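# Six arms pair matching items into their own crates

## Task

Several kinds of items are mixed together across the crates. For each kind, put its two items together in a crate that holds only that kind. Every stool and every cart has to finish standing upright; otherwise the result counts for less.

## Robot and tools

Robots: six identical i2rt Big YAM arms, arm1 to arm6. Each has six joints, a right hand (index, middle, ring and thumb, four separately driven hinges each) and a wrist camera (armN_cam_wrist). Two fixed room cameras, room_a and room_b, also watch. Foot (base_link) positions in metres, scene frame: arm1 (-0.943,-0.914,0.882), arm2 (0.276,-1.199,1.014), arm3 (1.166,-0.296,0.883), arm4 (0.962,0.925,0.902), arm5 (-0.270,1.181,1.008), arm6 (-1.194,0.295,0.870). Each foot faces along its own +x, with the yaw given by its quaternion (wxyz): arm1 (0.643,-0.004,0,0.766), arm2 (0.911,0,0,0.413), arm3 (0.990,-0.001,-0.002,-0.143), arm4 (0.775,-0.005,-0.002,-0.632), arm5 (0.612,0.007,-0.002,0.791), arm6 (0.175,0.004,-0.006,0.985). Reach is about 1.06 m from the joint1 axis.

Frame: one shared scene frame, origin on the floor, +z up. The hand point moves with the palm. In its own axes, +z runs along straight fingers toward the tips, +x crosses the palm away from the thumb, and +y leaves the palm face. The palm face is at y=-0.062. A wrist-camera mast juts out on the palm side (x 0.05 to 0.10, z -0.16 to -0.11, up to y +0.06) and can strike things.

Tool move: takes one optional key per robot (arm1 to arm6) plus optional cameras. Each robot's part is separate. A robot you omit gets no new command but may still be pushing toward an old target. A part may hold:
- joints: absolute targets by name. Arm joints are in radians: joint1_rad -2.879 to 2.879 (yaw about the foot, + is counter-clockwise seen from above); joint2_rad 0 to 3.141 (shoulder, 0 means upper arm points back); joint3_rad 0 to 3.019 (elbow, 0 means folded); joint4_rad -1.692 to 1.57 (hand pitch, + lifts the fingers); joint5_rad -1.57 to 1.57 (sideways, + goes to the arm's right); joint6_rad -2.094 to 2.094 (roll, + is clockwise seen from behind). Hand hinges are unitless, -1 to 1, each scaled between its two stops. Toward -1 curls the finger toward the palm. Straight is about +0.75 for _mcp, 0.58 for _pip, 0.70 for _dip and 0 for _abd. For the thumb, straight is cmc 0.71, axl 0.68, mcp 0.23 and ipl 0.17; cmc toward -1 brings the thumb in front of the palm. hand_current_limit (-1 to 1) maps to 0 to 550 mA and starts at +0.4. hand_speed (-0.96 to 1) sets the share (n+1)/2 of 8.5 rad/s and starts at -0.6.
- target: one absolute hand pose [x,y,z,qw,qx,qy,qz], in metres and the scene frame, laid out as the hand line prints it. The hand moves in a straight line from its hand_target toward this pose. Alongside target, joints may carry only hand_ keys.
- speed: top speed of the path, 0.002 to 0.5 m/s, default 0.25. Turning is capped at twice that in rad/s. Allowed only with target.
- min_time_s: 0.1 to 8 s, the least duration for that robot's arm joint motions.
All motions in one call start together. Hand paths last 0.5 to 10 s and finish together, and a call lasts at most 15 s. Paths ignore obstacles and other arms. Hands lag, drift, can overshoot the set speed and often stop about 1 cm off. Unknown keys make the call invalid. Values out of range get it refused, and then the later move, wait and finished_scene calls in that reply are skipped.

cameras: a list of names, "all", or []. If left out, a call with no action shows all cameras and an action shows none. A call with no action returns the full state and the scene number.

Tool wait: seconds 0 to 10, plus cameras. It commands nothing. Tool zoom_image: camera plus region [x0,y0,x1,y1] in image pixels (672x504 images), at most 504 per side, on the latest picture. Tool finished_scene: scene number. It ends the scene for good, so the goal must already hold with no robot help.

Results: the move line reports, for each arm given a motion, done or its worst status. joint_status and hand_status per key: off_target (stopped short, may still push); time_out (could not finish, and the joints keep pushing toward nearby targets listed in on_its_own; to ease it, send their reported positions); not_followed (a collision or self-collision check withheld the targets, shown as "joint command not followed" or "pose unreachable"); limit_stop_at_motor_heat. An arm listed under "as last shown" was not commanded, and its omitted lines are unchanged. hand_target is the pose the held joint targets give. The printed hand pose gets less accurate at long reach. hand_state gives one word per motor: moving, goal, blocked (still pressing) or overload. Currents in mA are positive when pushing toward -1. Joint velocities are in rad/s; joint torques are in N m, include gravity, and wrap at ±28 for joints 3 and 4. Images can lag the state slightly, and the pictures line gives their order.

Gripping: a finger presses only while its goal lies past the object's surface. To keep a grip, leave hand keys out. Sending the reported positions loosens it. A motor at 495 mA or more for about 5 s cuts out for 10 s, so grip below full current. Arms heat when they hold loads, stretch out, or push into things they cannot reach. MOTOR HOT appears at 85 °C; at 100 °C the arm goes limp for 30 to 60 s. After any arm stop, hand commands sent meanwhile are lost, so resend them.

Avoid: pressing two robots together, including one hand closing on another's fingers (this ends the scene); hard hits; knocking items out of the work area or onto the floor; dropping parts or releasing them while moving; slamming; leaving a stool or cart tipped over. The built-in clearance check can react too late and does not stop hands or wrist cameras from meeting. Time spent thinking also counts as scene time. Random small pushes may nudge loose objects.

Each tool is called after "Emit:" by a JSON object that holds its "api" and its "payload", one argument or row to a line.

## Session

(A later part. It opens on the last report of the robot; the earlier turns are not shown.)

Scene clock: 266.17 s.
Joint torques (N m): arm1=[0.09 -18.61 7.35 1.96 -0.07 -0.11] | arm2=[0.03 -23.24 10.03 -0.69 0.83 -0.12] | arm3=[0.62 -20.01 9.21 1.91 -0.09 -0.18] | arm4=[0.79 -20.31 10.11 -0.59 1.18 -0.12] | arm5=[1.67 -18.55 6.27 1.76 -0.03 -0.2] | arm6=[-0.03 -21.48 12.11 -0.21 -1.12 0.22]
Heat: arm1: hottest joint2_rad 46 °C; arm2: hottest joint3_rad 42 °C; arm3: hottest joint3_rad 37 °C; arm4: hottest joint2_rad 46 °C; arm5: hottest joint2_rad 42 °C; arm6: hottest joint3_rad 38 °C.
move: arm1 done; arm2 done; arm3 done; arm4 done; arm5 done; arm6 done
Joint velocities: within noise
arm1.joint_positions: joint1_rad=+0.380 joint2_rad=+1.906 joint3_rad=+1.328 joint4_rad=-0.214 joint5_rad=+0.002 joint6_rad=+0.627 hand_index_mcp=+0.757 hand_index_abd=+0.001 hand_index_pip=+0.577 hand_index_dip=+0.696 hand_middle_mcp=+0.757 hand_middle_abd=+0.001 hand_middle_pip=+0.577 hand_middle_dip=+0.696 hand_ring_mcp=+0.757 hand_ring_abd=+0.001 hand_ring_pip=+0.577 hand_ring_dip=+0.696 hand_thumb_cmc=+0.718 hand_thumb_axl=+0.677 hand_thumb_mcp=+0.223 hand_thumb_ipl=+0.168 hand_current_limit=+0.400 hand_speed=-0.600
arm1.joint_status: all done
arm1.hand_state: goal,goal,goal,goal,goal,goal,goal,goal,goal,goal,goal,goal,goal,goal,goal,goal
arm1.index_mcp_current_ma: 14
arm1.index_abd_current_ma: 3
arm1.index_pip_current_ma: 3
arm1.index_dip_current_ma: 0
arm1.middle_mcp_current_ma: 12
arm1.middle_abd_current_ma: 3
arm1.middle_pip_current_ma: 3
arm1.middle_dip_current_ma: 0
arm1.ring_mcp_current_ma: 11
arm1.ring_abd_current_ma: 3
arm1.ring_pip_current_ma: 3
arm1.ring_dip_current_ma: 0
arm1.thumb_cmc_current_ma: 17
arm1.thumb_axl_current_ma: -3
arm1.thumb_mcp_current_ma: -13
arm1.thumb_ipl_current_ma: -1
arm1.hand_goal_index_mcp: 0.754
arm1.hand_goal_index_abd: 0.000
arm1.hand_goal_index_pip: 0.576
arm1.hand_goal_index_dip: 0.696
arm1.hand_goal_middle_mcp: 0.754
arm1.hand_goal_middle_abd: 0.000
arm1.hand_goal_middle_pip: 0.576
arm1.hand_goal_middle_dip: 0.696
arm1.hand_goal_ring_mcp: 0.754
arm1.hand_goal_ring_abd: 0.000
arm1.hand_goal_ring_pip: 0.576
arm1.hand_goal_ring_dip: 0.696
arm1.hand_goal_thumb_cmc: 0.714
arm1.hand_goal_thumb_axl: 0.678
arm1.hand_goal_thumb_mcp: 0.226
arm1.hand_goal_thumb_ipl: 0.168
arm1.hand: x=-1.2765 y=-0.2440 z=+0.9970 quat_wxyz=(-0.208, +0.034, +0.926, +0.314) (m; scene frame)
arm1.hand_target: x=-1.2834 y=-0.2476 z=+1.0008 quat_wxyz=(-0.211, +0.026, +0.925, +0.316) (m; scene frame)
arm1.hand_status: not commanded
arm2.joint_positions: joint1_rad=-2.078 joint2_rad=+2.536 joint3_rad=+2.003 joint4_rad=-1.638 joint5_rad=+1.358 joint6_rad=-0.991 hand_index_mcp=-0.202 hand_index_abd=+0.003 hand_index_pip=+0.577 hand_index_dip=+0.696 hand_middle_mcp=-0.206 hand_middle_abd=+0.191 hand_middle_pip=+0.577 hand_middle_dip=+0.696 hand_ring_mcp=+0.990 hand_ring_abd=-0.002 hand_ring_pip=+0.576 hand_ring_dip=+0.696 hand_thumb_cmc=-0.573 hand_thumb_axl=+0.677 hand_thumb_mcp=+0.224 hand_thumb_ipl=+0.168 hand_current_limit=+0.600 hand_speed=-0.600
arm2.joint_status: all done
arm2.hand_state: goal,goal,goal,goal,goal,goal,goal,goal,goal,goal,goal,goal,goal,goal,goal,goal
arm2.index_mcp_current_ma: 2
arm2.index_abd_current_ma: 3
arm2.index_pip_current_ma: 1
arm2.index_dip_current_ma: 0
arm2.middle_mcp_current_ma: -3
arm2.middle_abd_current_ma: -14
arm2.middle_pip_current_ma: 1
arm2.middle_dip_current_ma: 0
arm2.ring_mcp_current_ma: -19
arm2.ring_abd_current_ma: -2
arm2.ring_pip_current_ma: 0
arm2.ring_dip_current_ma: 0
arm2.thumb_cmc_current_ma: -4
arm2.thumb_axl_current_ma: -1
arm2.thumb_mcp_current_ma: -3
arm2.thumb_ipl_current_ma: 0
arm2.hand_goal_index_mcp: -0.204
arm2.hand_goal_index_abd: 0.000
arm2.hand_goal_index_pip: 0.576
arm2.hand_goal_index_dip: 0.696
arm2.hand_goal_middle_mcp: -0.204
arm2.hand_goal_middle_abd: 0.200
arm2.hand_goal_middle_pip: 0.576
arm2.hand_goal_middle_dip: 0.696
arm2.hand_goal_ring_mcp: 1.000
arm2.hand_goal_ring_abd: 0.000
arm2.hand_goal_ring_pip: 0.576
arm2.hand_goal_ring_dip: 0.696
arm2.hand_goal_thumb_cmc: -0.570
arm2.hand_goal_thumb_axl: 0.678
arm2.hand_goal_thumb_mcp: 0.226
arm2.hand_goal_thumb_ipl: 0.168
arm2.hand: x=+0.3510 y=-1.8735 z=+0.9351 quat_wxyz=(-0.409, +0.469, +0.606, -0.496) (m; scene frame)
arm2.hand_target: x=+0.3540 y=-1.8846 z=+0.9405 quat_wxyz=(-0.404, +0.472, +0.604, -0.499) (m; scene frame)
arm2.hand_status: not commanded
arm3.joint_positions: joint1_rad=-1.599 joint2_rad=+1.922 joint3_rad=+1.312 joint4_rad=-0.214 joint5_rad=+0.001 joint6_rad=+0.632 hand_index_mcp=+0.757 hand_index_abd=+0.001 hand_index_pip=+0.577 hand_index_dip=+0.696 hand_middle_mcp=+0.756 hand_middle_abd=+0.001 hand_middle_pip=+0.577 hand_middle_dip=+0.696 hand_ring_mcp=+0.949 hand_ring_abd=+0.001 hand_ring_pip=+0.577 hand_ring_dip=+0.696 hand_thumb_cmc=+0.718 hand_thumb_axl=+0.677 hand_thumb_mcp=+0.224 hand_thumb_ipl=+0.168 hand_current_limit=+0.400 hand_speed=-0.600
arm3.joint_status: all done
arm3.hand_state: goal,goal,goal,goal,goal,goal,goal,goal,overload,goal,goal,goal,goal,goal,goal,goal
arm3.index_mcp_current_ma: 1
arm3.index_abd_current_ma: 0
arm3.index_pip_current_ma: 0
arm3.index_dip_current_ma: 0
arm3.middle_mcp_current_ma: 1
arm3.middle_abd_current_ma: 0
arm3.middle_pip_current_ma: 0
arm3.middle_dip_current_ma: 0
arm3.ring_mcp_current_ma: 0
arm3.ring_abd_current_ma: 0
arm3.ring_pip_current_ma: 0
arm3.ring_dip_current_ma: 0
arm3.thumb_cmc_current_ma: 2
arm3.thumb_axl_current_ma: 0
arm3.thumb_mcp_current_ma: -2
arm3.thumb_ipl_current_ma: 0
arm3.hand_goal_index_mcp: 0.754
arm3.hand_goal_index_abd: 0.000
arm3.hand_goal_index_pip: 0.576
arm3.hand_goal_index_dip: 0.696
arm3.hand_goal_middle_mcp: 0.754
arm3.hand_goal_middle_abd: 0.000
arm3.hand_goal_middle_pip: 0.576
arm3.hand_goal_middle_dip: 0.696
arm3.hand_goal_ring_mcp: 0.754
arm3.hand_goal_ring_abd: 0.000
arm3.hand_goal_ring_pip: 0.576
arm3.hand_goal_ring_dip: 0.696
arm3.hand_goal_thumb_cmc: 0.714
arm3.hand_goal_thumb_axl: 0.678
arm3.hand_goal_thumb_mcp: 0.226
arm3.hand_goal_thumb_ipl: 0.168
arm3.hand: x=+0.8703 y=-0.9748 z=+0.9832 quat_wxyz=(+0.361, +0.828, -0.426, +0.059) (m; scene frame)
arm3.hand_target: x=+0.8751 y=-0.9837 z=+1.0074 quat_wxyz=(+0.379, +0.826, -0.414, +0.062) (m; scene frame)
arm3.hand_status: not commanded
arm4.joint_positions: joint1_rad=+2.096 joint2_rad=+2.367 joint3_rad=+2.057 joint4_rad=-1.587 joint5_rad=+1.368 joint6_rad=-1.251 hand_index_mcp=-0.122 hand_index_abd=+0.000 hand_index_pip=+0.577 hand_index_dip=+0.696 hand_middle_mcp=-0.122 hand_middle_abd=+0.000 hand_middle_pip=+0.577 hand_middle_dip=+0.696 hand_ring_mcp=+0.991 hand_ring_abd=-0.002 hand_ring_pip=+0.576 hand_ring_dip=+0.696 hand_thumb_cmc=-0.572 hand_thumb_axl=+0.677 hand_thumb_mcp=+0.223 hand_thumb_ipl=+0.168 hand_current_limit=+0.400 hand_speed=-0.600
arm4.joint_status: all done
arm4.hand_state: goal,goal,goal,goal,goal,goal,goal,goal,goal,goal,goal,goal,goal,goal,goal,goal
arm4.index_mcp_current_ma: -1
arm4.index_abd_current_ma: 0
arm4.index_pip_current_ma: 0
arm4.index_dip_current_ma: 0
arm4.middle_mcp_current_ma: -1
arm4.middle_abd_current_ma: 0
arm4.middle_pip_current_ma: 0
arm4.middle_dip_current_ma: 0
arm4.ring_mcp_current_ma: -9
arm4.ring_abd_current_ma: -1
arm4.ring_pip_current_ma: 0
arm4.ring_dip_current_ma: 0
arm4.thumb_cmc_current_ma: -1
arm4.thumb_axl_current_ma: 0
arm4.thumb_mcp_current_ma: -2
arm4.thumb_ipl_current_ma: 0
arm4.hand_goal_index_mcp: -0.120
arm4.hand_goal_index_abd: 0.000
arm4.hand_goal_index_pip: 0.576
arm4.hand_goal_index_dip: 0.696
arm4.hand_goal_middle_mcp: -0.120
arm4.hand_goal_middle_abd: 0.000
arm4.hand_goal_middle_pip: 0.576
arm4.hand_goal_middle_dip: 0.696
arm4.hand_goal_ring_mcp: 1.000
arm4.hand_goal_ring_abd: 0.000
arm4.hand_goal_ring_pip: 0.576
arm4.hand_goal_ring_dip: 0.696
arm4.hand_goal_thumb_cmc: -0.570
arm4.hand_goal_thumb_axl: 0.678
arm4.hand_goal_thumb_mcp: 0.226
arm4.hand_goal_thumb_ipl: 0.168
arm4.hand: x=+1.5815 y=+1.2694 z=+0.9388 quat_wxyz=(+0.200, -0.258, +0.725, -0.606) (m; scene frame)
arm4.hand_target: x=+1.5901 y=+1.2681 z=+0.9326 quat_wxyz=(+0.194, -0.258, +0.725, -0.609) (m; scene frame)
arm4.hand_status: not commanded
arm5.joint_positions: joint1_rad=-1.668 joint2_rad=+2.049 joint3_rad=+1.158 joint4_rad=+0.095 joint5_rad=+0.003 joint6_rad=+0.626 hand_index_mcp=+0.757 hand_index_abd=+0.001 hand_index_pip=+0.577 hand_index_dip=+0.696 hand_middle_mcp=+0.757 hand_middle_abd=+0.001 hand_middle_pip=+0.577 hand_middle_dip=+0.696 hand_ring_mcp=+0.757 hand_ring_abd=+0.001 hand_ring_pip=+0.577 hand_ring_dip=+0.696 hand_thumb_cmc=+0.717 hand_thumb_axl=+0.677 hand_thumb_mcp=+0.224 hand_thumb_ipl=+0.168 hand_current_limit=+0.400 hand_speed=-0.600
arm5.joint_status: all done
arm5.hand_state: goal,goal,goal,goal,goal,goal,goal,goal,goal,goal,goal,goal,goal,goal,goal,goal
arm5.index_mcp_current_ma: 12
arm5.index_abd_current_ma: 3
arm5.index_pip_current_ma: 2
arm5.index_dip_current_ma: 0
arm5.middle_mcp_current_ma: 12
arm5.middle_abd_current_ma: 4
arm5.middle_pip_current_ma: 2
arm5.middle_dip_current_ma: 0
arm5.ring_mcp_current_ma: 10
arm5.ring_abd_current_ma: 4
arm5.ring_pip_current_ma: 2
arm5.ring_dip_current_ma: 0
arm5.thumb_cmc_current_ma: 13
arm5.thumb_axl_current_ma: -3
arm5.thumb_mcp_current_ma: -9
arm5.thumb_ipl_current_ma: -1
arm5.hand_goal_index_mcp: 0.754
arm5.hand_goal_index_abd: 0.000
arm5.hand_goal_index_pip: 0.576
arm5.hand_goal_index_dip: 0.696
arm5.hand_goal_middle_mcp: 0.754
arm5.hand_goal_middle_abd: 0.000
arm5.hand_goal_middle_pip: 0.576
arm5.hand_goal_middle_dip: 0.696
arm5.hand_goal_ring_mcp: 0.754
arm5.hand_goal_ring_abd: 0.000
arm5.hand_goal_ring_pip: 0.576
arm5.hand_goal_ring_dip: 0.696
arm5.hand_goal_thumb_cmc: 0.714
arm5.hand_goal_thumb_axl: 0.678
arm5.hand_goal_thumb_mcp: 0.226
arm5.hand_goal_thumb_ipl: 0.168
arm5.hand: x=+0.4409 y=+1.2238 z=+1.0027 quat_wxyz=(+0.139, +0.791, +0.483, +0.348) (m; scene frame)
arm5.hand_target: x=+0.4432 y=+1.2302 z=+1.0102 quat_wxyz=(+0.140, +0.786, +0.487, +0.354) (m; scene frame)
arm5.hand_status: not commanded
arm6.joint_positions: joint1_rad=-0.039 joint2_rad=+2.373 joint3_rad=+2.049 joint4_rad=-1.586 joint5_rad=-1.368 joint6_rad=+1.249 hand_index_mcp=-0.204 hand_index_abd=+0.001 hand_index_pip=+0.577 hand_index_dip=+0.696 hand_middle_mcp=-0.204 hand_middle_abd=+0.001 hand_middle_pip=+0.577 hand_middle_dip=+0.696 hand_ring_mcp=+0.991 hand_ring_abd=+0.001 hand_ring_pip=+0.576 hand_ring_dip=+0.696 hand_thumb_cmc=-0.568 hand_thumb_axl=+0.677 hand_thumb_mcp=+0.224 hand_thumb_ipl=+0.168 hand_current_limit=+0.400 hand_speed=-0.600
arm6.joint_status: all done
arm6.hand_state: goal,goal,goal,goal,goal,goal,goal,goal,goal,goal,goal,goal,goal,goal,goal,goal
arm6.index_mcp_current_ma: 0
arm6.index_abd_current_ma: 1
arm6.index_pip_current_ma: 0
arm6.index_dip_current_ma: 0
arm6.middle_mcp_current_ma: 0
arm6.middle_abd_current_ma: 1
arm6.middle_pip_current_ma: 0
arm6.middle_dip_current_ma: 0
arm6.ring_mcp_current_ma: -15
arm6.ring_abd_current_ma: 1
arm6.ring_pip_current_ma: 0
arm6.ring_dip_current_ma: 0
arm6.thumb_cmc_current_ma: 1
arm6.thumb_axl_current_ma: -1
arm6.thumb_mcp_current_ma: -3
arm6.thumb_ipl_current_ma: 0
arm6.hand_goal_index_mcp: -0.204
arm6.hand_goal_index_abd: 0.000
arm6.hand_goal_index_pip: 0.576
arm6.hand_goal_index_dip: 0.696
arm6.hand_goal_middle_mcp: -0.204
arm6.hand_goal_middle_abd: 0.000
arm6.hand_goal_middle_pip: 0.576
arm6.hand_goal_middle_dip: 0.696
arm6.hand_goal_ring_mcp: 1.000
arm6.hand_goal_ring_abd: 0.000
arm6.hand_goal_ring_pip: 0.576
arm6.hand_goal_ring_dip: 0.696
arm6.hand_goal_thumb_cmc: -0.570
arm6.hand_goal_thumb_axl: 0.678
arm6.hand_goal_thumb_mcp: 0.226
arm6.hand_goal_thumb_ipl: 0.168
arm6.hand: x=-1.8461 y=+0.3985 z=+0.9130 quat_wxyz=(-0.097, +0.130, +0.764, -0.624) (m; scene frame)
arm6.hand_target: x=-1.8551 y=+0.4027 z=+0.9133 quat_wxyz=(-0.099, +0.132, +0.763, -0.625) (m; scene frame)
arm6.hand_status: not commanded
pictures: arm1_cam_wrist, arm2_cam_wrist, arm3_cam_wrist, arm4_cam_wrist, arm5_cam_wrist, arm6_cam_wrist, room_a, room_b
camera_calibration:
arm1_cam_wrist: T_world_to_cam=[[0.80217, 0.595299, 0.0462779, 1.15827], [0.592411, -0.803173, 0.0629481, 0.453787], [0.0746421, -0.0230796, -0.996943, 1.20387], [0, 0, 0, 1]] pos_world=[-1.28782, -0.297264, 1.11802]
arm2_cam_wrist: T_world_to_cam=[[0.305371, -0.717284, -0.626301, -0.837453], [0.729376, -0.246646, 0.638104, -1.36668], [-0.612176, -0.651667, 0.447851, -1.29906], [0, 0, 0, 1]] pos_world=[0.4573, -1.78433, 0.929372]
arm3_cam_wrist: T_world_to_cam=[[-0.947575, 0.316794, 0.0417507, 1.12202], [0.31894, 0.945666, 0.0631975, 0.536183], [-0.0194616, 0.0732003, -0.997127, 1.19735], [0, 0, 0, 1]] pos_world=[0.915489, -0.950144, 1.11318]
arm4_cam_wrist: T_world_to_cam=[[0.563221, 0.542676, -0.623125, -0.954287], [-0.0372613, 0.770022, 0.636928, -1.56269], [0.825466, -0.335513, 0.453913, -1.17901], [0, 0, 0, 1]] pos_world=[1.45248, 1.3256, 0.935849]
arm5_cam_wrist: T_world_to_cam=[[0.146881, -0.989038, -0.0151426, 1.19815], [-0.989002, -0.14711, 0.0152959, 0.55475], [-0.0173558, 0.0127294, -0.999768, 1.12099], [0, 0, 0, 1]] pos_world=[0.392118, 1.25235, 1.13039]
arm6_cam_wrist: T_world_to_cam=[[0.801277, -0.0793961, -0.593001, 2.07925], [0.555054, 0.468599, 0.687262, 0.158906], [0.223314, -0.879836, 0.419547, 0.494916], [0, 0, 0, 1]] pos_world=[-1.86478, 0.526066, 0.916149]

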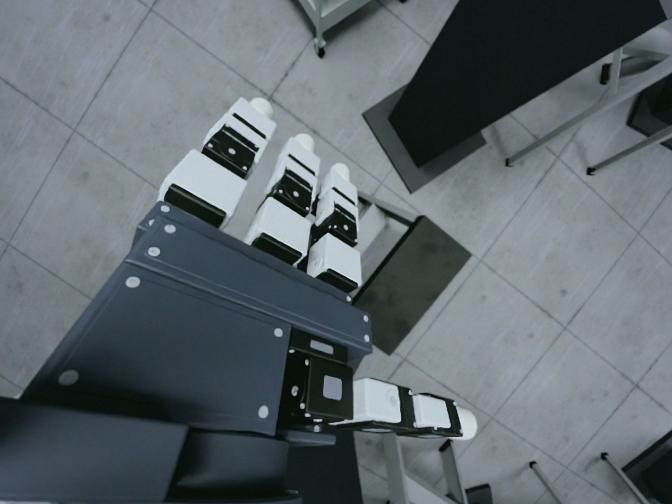

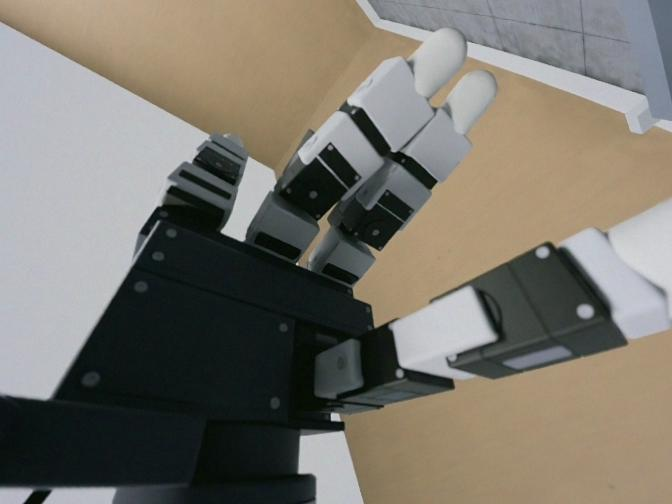

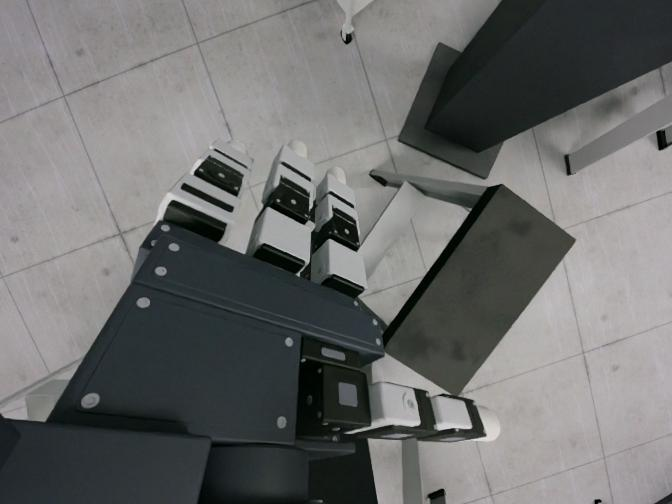

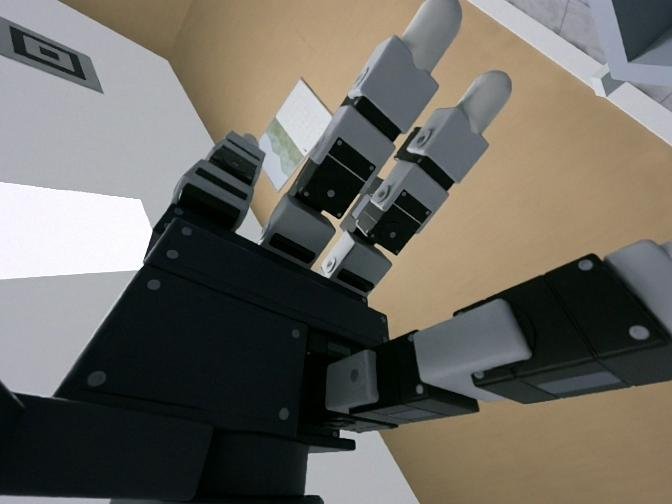

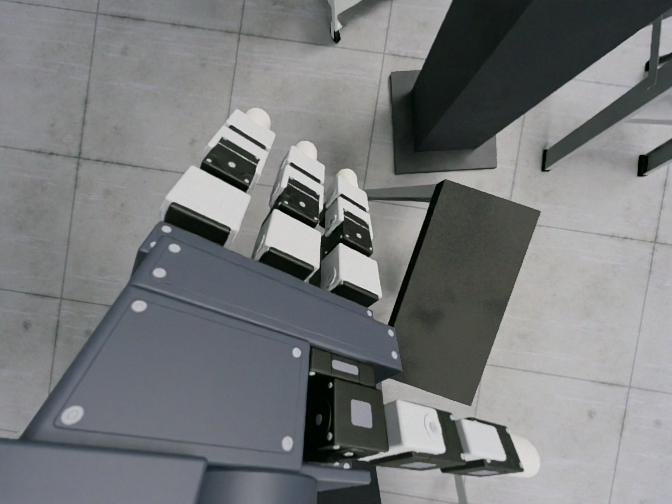

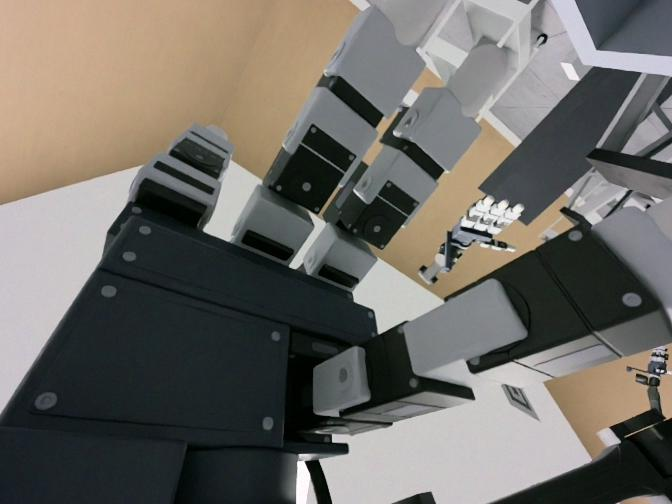

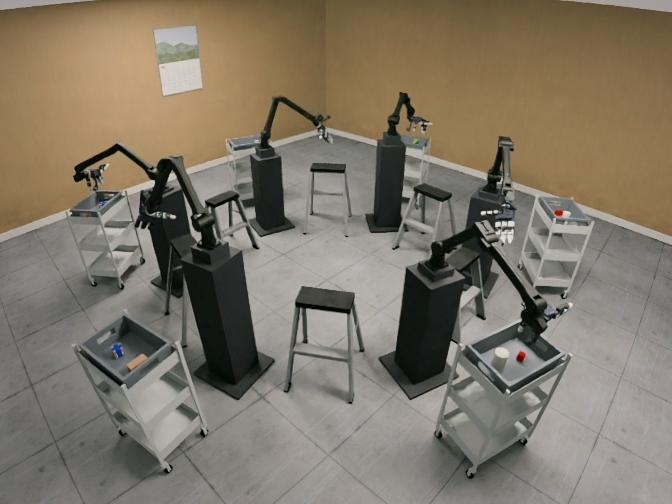

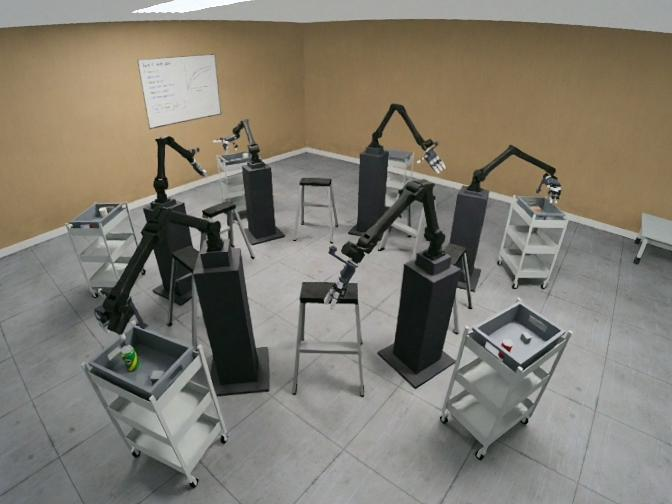

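Emit:
{"api": "move", "payload": {
  "arm1": {"target":[-1.2834,-0.2476,0.85,-0.211,0.026,0.925,0.316]},
  "arm3": {"target":[0.8751,-0.9837,0.85,0.379,0.826,-0.414,0.062]},
  "arm5": {"target":[0.4432,1.2302,0.85,0.14,0.786,0.487,0.354]},
  "arm2": {"target":[0.3554,-1.8731,0.86,-0.3828,0.4562,0.6154,-0.5163]},
  "arm4": {"target":[1.5766,1.2545,0.80,0.2512,-0.2993,0.7051,-0.5916]},
  "arm6": {"target":[-1.8625,0.406,0.79,-0.0727,0.0867,0.7616,-0.639]},
  "cameras": ["arm1_cam_wrist","arm2_cam_wrist","arm3_cam_wrist","arm4_cam_wrist","arm5_cam_wrist","arm6_cam_wrist"]
}}

Scene clock: 349.53 s.
Joint torques (N m): arm1=[0.26 -19.43 6.02 2.54 -0.03 -0.1] | arm2=[0.62 -25.11 6.04 0.36 0.93 -0.11] | arm3=[-0.26 -20.84 6.67 2.61 -0.04 -0.17] | arm4=[-0.03 -21.89 5.16 1.48 0.89 -0.17] | arm5=[1.44 -19.6 6.02 2.13 -0.05 -0.22] | arm6=[0.32 -24.53 10.85 -0.59 -0.91 0.03]
Heat: arm1: hottest joint2_rad 46 °C; arm2: hottest joint3_rad 50 °C; arm3: hottest joint2_rad 37 °C; arm4: hottest joint3_rad 45 °C; arm5: hottest joint2_rad 43 °C; arm6: hottest joint3_rad 41 °C.
move: arm1 off_target; arm2 done; arm3 off_target; arm4 done; arm5 off_target; arm6 off_target
Joint velocities: within noise
arm1.joint_positions: joint1_rad=+0.380 joint2_rad=+2.170 joint3_rad=+1.270 joint4_rad=+0.087 joint5_rad=+0.002 joint6_rad=+0.627 hand_index_mcp=+0.757 hand_index_abd=+0.001 hand_index_pip=+0.577 hand_index_dip=+0.696 hand_middle_mcp=+0.757 hand_middle_abd=+0.001 hand_middle_pip=+0.577 hand_middle_dip=+0.696 hand_ring_mcp=+0.757 hand_ring_abd=+0.001 hand_ring_pip=+0.577 hand_ring_dip=+0.696 hand_thumb_cmc=+0.718 hand_thumb_axl=+0.677 hand_thumb_mcp=+0.223 hand_thumb_ipl=+0.168 hand_current_limit=+0.400 hand_speed=-0.600
arm1.joint_status: not commanded
arm1.hand_state: goal,goal,goal,goal,goal,goal,goal,goal,goal,goal,goal,goal,goal,goal,goal,goal
arm1.index_mcp_current_ma: 14
arm1.index_abd_current_ma: 3
arm1.index_pip_current_ma: 3
arm1.index_dip_current_ma: 0
arm1.middle_mcp_current_ma: 13
arm1.middle_abd_current_ma: 3
arm1.middle_pip_current_ma: 3
arm1.middle_dip_current_ma: 0
arm1.ring_mcp_current_ma: 12
arm1.ring_abd_current_ma: 3
arm1.ring_pip_current_ma: 3
arm1.ring_dip_current_ma: 0
arm1.thumb_cmc_current_ma: 17
arm1.thumb_axl_current_ma: -3
arm1.thumb_mcp_current_ma: -13
arm1.thumb_ipl_current_ma: -1
arm1.hand_goal_index_mcp: 0.754
arm1.hand_goal_index_abd: 0.000
arm1.hand_goal_index_pip: 0.576
arm1.hand_goal_index_dip: 0.696
arm1.hand_goal_middle_mcp: 0.754
arm1.hand_goal_middle_abd: 0.000
arm1.hand_goal_middle_pip: 0.576
arm1.hand_goal_middle_dip: 0.696
arm1.hand_goal_ring_mcp: 0.754
arm1.hand_goal_ring_abd: 0.000
arm1.hand_goal_ring_pip: 0.576
arm1.hand_goal_ring_dip: 0.696
arm1.hand_goal_thumb_cmc: 0.714
arm1.hand_goal_thumb_axl: 0.678
arm1.hand_goal_thumb_mcp: 0.226
arm1.hand_goal_thumb_ipl: 0.168
arm1.hand: x=-1.2732 y=-0.2485 z=+0.8412 quat_wxyz=(-0.203, +0.034, +0.930, +0.306) (m; scene frame)
arm1.hand_target: x=-1.2834 y=-0.2478 z=+0.8500 quat_wxyz=(-0.211, +0.026, +0.925, +0.316) (m; scene frame)
arm1.hand_status: off_target (0.013 m and 1.9 deg from the pose sent, 0.147 m and 1.0 deg at the start)
arm2.joint_positions: joint1_rad=-2.078 joint2_rad=+2.587 joint3_rad=+1.872 joint4_rad=-1.188 joint5_rad=+1.385 joint6_rad=-1.246 hand_index_mcp=-0.202 hand_index_abd=+0.003 hand_index_pip=+0.577 hand_index_dip=+0.696 hand_middle_mcp=-0.206 hand_middle_abd=+0.191 hand_middle_pip=+0.577 hand_middle_dip=+0.696 hand_ring_mcp=+0.990 hand_ring_abd=-0.002 hand_ring_pip=+0.576 hand_ring_dip=+0.696 hand_thumb_cmc=-0.573 hand_thumb_axl=+0.677 hand_thumb_mcp=+0.224 hand_thumb_ipl=+0.168 hand_current_limit=+0.600 hand_speed=-0.600
arm2.joint_status: not commanded
arm2.hand_state: goal,goal,goal,goal,goal,goal,goal,goal,goal,goal,goal,goal,goal,goal,goal,goal
arm2.index_mcp_current_ma: 2
arm2.index_abd_current_ma: 3
arm2.index_pip_current_ma: 1
arm2.index_dip_current_ma: 0
arm2.middle_mcp_current_ma: -3
arm2.middle_abd_current_ma: -14
arm2.middle_pip_current_ma: 1
arm2.middle_dip_current_ma: 0
arm2.ring_mcp_current_ma: -19
arm2.ring_abd_current_ma: -2
arm2.ring_pip_current_ma: 0
arm2.ring_dip_current_ma: 0
arm2.thumb_cmc_current_ma: -3
arm2.thumb_axl_current_ma: -1
arm2.thumb_mcp_current_ma: -3
arm2.thumb_ipl_current_ma: 0
arm2.hand_goal_index_mcp: -0.204
arm2.hand_goal_index_abd: 0.000
arm2.hand_goal_index_pip: 0.576
arm2.hand_goal_index_dip: 0.696
arm2.hand_goal_middle_mcp: -0.204
arm2.hand_goal_middle_abd: 0.200
arm2.hand_goal_middle_pip: 0.576
arm2.hand_goal_middle_dip: 0.696
arm2.hand_goal_ring_mcp: 1.000
arm2.hand_goal_ring_abd: 0.000
arm2.hand_goal_ring_pip: 0.576
arm2.hand_goal_ring_dip: 0.696
arm2.hand_goal_thumb_cmc: -0.570
arm2.hand_goal_thumb_axl: 0.678
arm2.hand_goal_thumb_mcp: 0.226
arm2.hand_goal_thumb_ipl: 0.168
arm2.hand: x=+0.3498 y=-1.8697 z=+0.8521 quat_wxyz=(-0.388, +0.456, +0.616, -0.512) (m; scene frame)
arm2.hand_target: x=+0.3555 y=-1.8730 z=+0.8599 quat_wxyz=(-0.383, +0.456, +0.615, -0.516) (m; scene frame)
arm2.hand_status: done (0.010 m and 0.8 deg from the pose sent, 0.075 m and 4.2 deg at the start)
arm3.joint_positions: joint1_rad=-1.599 joint2_rad=+2.196 joint3_rad=+1.262 joint4_rad=+0.104 joint5_rad=+0.001 joint6_rad=+0.632 hand_index_mcp=+0.757 hand_index_abd=+0.001 hand_index_pip=+0.577 hand_index_dip=+0.696 hand_middle_mcp=+0.757 hand_middle_abd=+0.001 hand_middle_pip=+0.577 hand_middle_dip=+0.696 hand_ring_mcp=+0.951 hand_ring_abd=+0.001 hand_ring_pip=+0.577 hand_ring_dip=+0.696 hand_thumb_cmc=+0.718 hand_thumb_axl=+0.677 hand_thumb_mcp=+0.224 hand_thumb_ipl=+0.168 hand_current_limit=+0.400 hand_speed=-0.600
arm3.joint_status: not commanded
arm3.hand_state: goal,goal,goal,goal,goal,goal,goal,goal,overload,goal,goal,goal,goal,goal,goal,goal
arm3.index_mcp_current_ma: 1
arm3.index_abd_current_ma: 0
arm3.index_pip_current_ma: 0
arm3.index_dip_current_ma: 0
arm3.middle_mcp_current_ma: 1
arm3.middle_abd_current_ma: 0
arm3.middle_pip_current_ma: 0
arm3.middle_dip_current_ma: 0
arm3.ring_mcp_current_ma: 0
arm3.ring_abd_current_ma: 0
arm3.ring_pip_current_ma: 0
arm3.ring_dip_current_ma: 0
arm3.thumb_cmc_current_ma: 2
arm3.thumb_axl_current_ma: 0
arm3.thumb_mcp_current_ma: -2
arm3.thumb_ipl_current_ma: 0
arm3.hand_goal_index_mcp: 0.754
arm3.hand_goal_index_abd: 0.000
arm3.hand_goal_index_pip: 0.576
arm3.hand_goal_index_dip: 0.696
arm3.hand_goal_middle_mcp: 0.754
arm3.hand_goal_middle_abd: 0.000
arm3.hand_goal_middle_pip: 0.576
arm3.hand_goal_middle_dip: 0.696
arm3.hand_goal_ring_mcp: 0.754
arm3.hand_goal_ring_abd: 0.000
arm3.hand_goal_ring_pip: 0.576
arm3.hand_goal_ring_dip: 0.696
arm3.hand_goal_thumb_cmc: 0.714
arm3.hand_goal_thumb_axl: 0.678
arm3.hand_goal_thumb_mcp: 0.226
arm3.hand_goal_thumb_ipl: 0.168
arm3.hand: x=+0.8722 y=-0.9715 z=+0.8289 quat_wxyz=(+0.358, +0.829, -0.426, +0.059) (m; scene frame)
arm3.hand_target: x=+0.8751 y=-0.9833 z=+0.8502 quat_wxyz=(+0.379, +0.825, -0.414, +0.062) (m; scene frame)
arm3.hand_status: off_target (0.025 m and 2.8 deg from the pose sent, 0.133 m and 2.5 deg at the start)
arm4.joint_positions: joint1_rad=+2.096 joint2_rad=+2.361 joint3_rad=+1.590 joint4_rad=-0.354 joint5_rad=+1.376 joint6_rad=-2.021 hand_index_mcp=-0.122 hand_index_abd=+0.000 hand_index_pip=+0.577 hand_index_dip=+0.696 hand_middle_mcp=-0.122 hand_middle_abd=+0.000 hand_middle_pip=+0.577 hand_middle_dip=+0.696 hand_ring_mcp=+0.991 hand_ring_abd=-0.001 hand_ring_pip=+0.576 hand_ring_dip=+0.696 hand_thumb_cmc=-0.571 hand_thumb_axl=+0.677 hand_thumb_mcp=+0.223 hand_thumb_ipl=+0.168 hand_current_limit=+0.400 hand_speed=-0.600
arm4.joint_status: not commanded
arm4.hand_state: goal,goal,goal,goal,goal,goal,goal,goal,goal,goal,goal,goal,goal,goal,goal,goal
arm4.index_mcp_current_ma: -1
arm4.index_abd_current_ma: 0
arm4.index_pip_current_ma: 0
arm4.index_dip_current_ma: 0
arm4.middle_mcp_current_ma: -1
arm4.middle_abd_current_ma: 0
arm4.middle_pip_current_ma: 0
arm4.middle_dip_current_ma: 0
arm4.ring_mcp_current_ma: -9
arm4.ring_abd_current_ma: 0
arm4.ring_pip_current_ma: 0
arm4.ring_dip_current_ma: 0
arm4.thumb_cmc_current_ma: 0
arm4.thumb_axl_current_ma: 0
arm4.thumb_mcp_current_ma: -2
arm4.thumb_ipl_current_ma: 0
arm4.hand_goal_index_mcp: -0.120
arm4.hand_goal_index_abd: 0.000
arm4.hand_goal_index_pip: 0.576
arm4.hand_goal_index_dip: 0.696
arm4.hand_goal_middle_mcp: -0.120
arm4.hand_goal_middle_abd: 0.000
arm4.hand_goal_middle_pip: 0.576
arm4.hand_goal_middle_dip: 0.696
arm4.hand_goal_ring_mcp: 1.000
arm4.hand_goal_ring_abd: 0.000
arm4.hand_goal_ring_pip: 0.576
arm4.hand_goal_ring_dip: 0.696
arm4.hand_goal_thumb_cmc: -0.570
arm4.hand_goal_thumb_axl: 0.678
arm4.hand_goal_thumb_mcp: 0.226
arm4.hand_goal_thumb_ipl: 0.168
arm4.hand: x=+1.5719 y=+1.2623 z=+0.7978 quat_wxyz=(+0.252, -0.304, +0.702, -0.592) (m; scene frame)
arm4.hand_target: x=+1.5766 y=+1.2546 z=+0.8002 quat_wxyz=(+0.251, -0.299, +0.705, -0.592) (m; scene frame)
arm4.hand_status: done (0.009 m and 0.7 deg from the pose sent, 0.140 m and 8.1 deg at the start)
arm5.joint_positions: joint1_rad=-1.668 joint2_rad=+2.413 joint3_rad=+1.208 joint4_rad=+0.373 joint5_rad=+0.001 joint6_rad=+0.626 hand_index_mcp=+0.757 hand_index_abd=+0.001 hand_index_pip=+0.577 hand_index_dip=+0.696 hand_middle_mcp=+0.757 hand_middle_abd=+0.001 hand_middle_pip=+0.577 hand_middle_dip=+0.696 hand_ring_mcp=+0.757 hand_ring_abd=+0.001 hand_ring_pip=+0.577 hand_ring_dip=+0.696 hand_thumb_cmc=+0.717 hand_thumb_axl=+0.677 hand_thumb_mcp=+0.224 hand_thumb_ipl=+0.168 hand_current_limit=+0.400 hand_speed=-0.600
arm5.joint_status: not commanded
arm5.hand_state: goal,goal,goal,goal,goal,goal,goal,goal,goal,goal,goal,goal,goal,goal,goal,goal
arm5.index_mcp_current_ma: 12
arm5.index_abd_current_ma: 3
arm5.index_pip_current_ma: 2
arm5.index_dip_current_ma: 0
arm5.middle_mcp_current_ma: 12
arm5.middle_abd_current_ma: 4
arm5.middle_pip_current_ma: 2
arm5.middle_dip_current_ma: 0
arm5.ring_mcp_current_ma: 11
arm5.ring_abd_current_ma: 4
arm5.ring_pip_current_ma: 2
arm5.ring_dip_current_ma: 0
arm5.thumb_cmc_current_ma: 13
arm5.thumb_axl_current_ma: -3
arm5.thumb_mcp_current_ma: -9
arm5.thumb_ipl_current_ma: -1
arm5.hand_goal_index_mcp: 0.754
arm5.hand_goal_index_abd: 0.000
arm5.hand_goal_index_pip: 0.576
arm5.hand_goal_index_dip: 0.696
arm5.hand_goal_middle_mcp: 0.754
arm5.hand_goal_middle_abd: 0.000
arm5.hand_goal_middle_pip: 0.576
arm5.hand_goal_middle_dip: 0.696
arm5.hand_goal_ring_mcp: 0.754
arm5.hand_goal_ring_abd: 0.000
arm5.hand_goal_ring_pip: 0.576
arm5.hand_goal_ring_dip: 0.696
arm5.hand_goal_thumb_cmc: 0.714
arm5.hand_goal_thumb_axl: 0.678
arm5.hand_goal_thumb_mcp: 0.226
arm5.hand_goal_thumb_ipl: 0.168
arm5.hand: x=+0.4243 y=+1.2238 z=+0.8318 quat_wxyz=(+0.132, +0.797, +0.487, +0.333) (m; scene frame)
arm5.hand_target: x=+0.4423 y=+1.2303 z=+0.8506 quat_wxyz=(+0.140, +0.786, +0.487, +0.354) (m; scene frame)
arm5.hand_status: off_target (0.027 m and 2.9 deg from the pose sent, 0.153 m and 1.1 deg at the start)
arm6.joint_positions: joint1_rad=-0.039 joint2_rad=+2.649 joint3_rad=+2.196 joint4_rad=-1.678 joint5_rad=-1.345 joint6_rad=+1.033 hand_index_mcp=-0.204 hand_index_abd=+0.001 hand_index_pip=+0.577 hand_index_dip=+0.696 hand_middle_mcp=-0.204 hand_middle_abd=+0.001 hand_middle_pip=+0.577 hand_middle_dip=+0.696 hand_ring_mcp=+0.991 hand_ring_abd=+0.001 hand_ring_pip=+0.576 hand_ring_dip=+0.696 hand_thumb_cmc=-0.569 hand_thumb_axl=+0.677 hand_thumb_mcp=+0.224 hand_thumb_ipl=+0.168 hand_current_limit=+0.400 hand_speed=-0.600
arm6.joint_status: not commanded
arm6.hand_state: goal,goal,goal,goal,goal,goal,goal,goal,goal,goal,goal,goal,goal,goal,goal,goal
arm6.index_mcp_current_ma: 0
arm6.index_abd_current_ma: 1
arm6.index_pip_current_ma: 0
arm6.index_dip_current_ma: 0
arm6.middle_mcp_current_ma: 0
arm6.middle_abd_current_ma: 1
arm6.middle_pip_current_ma: 0
arm6.middle_dip_current_ma: 0
arm6.ring_mcp_current_ma: -15
arm6.ring_abd_current_ma: 1
arm6.ring_pip_current_ma: 0
arm6.ring_dip_current_ma: 0
arm6.thumb_cmc_current_ma: 1
arm6.thumb_axl_current_ma: -1
arm6.thumb_mcp_current_ma: -3
arm6.thumb_ipl_current_ma: 0
arm6.hand_goal_index_mcp: -0.204
arm6.hand_goal_index_abd: 0.000
arm6.hand_goal_index_pip: 0.576
arm6.hand_goal_index_dip: 0.696
arm6.hand_goal_middle_mcp: -0.204
arm6.hand_goal_middle_abd: 0.000
arm6.hand_goal_middle_pip: 0.576
arm6.hand_goal_middle_dip: 0.696
arm6.hand_goal_ring_mcp: 1.000
arm6.hand_goal_ring_abd: 0.000
arm6.hand_goal_ring_pip: 0.576
arm6.hand_goal_ring_dip: 0.696
arm6.hand_goal_thumb_cmc: -0.570
arm6.hand_goal_thumb_axl: 0.678
arm6.hand_goal_thumb_mcp: 0.226
arm6.hand_goal_thumb_ipl: 0.168
arm6.hand: x=-1.8502 y=+0.4039 z=+0.7803 quat_wxyz=(-0.078, +0.114, +0.766, -0.627) (m; scene frame)
arm6.hand_target: x=-1.8619 y=+0.4054 z=+0.7900 quat_wxyz=(-0.089, +0.101, +0.769, -0.625) (m; scene frame)
arm6.hand_status: off_target (0.016 m and 3.5 deg from the pose sent, 0.124 m and 6.0 deg at the start; a joint's target at an end of its range on 54 of 65 steps)
pictures: arm1_cam_wrist, arm2_cam_wrist, arm3_cam_wrist, arm4_cam_wrist, arm5_cam_wrist, arm6_cam_wrist
camera_calibration:
arm1_cam_wrist: T_world_to_cam=[[0.801687, 0.596086, 0.0444905, 1.16669], [0.591577, -0.801879, 0.0838287, 0.439657], [0.0856451, -0.0408848, -0.995486, 1.05653], [0, 0, 0, 1]] pos_world=[-1.2859, -0.2997, 0.962995]
arm2_cam_wrist: T_world_to_cam=[[0.349088, -0.710053, -0.611524, -0.900722], [0.73889, -0.192797, 0.645656, -1.22104], [-0.57635, -0.67724, 0.457348, -1.32858], [0, 0, 0, 1]] pos_world=[0.450919, -1.77474, 0.845185]
arm3_cam_wrist: T_world_to_cam=[[-0.947639, 0.31659, 0.0418518, 1.12904], [0.31885, 0.9453, 0.0688609, 0.537324], [-0.0177619, 0.0785997, -0.996748, 1.04673], [0, 0, 0, 1]] pos_world=[0.917188, -0.947648, 0.959077]
arm4_cam_wrist: T_world_to_cam=[[0.490162, 0.620866, -0.611774, -1.02578], [-0.163978, 0.755024, 0.634863, -1.24806], [0.856068, -0.210868, 0.471892, -1.32932], [0, 0, 0, 1]] pos_world=[1.43613, 1.29887, 0.792102]
arm5_cam_wrist: T_world_to_cam=[[0.148126, -0.988835, -0.0162504, 1.19819], [-0.987528, -0.148776, 0.0515087, 0.512229], [-0.0533513, 0.00841799, -0.99854, 0.969226], [0, 0, 0, 1]] pos_world=[0.380067, 1.25286, 0.960898]
arm6_cam_wrist: T_world_to_cam=[[0.809679, -0.0403419, -0.585485, 1.99811], [0.52423, 0.498194, 0.690641, 0.178142], [0.263823, -0.866126, 0.424526, 0.621774], [0, 0, 0, 1]] pos_world=[-1.87526, 0.530393, 0.782874]

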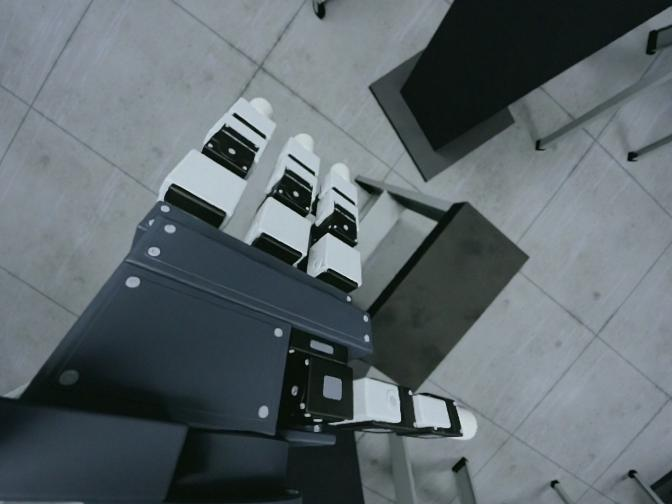

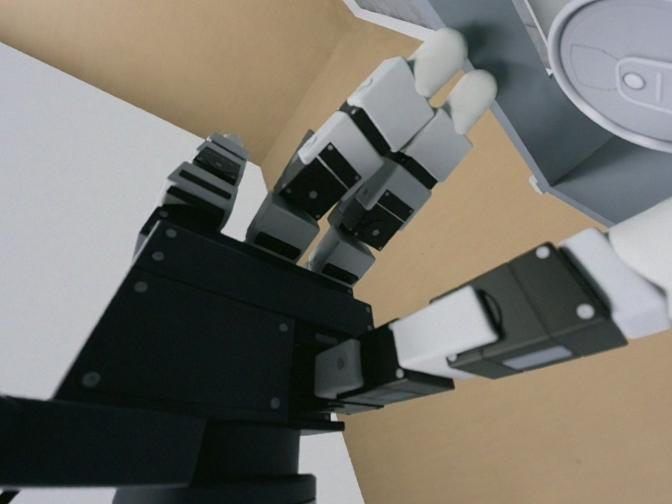

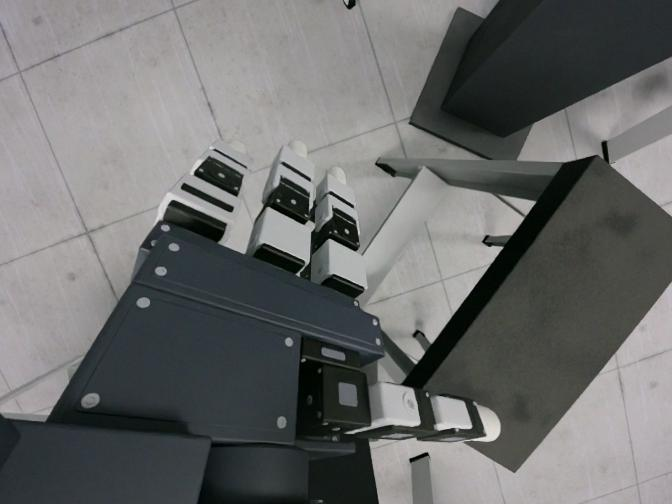

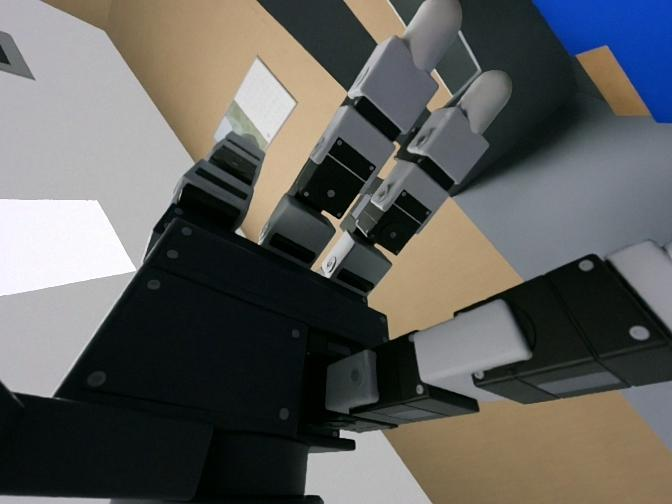

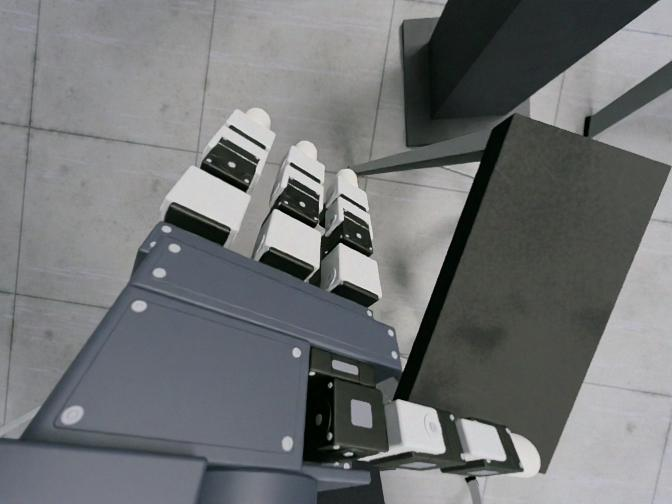

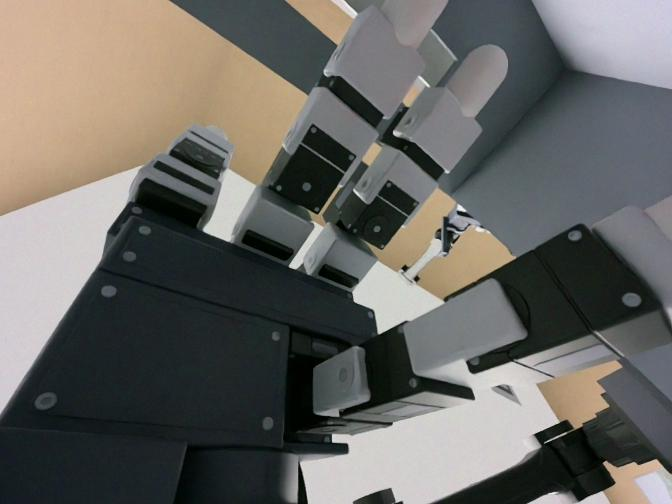

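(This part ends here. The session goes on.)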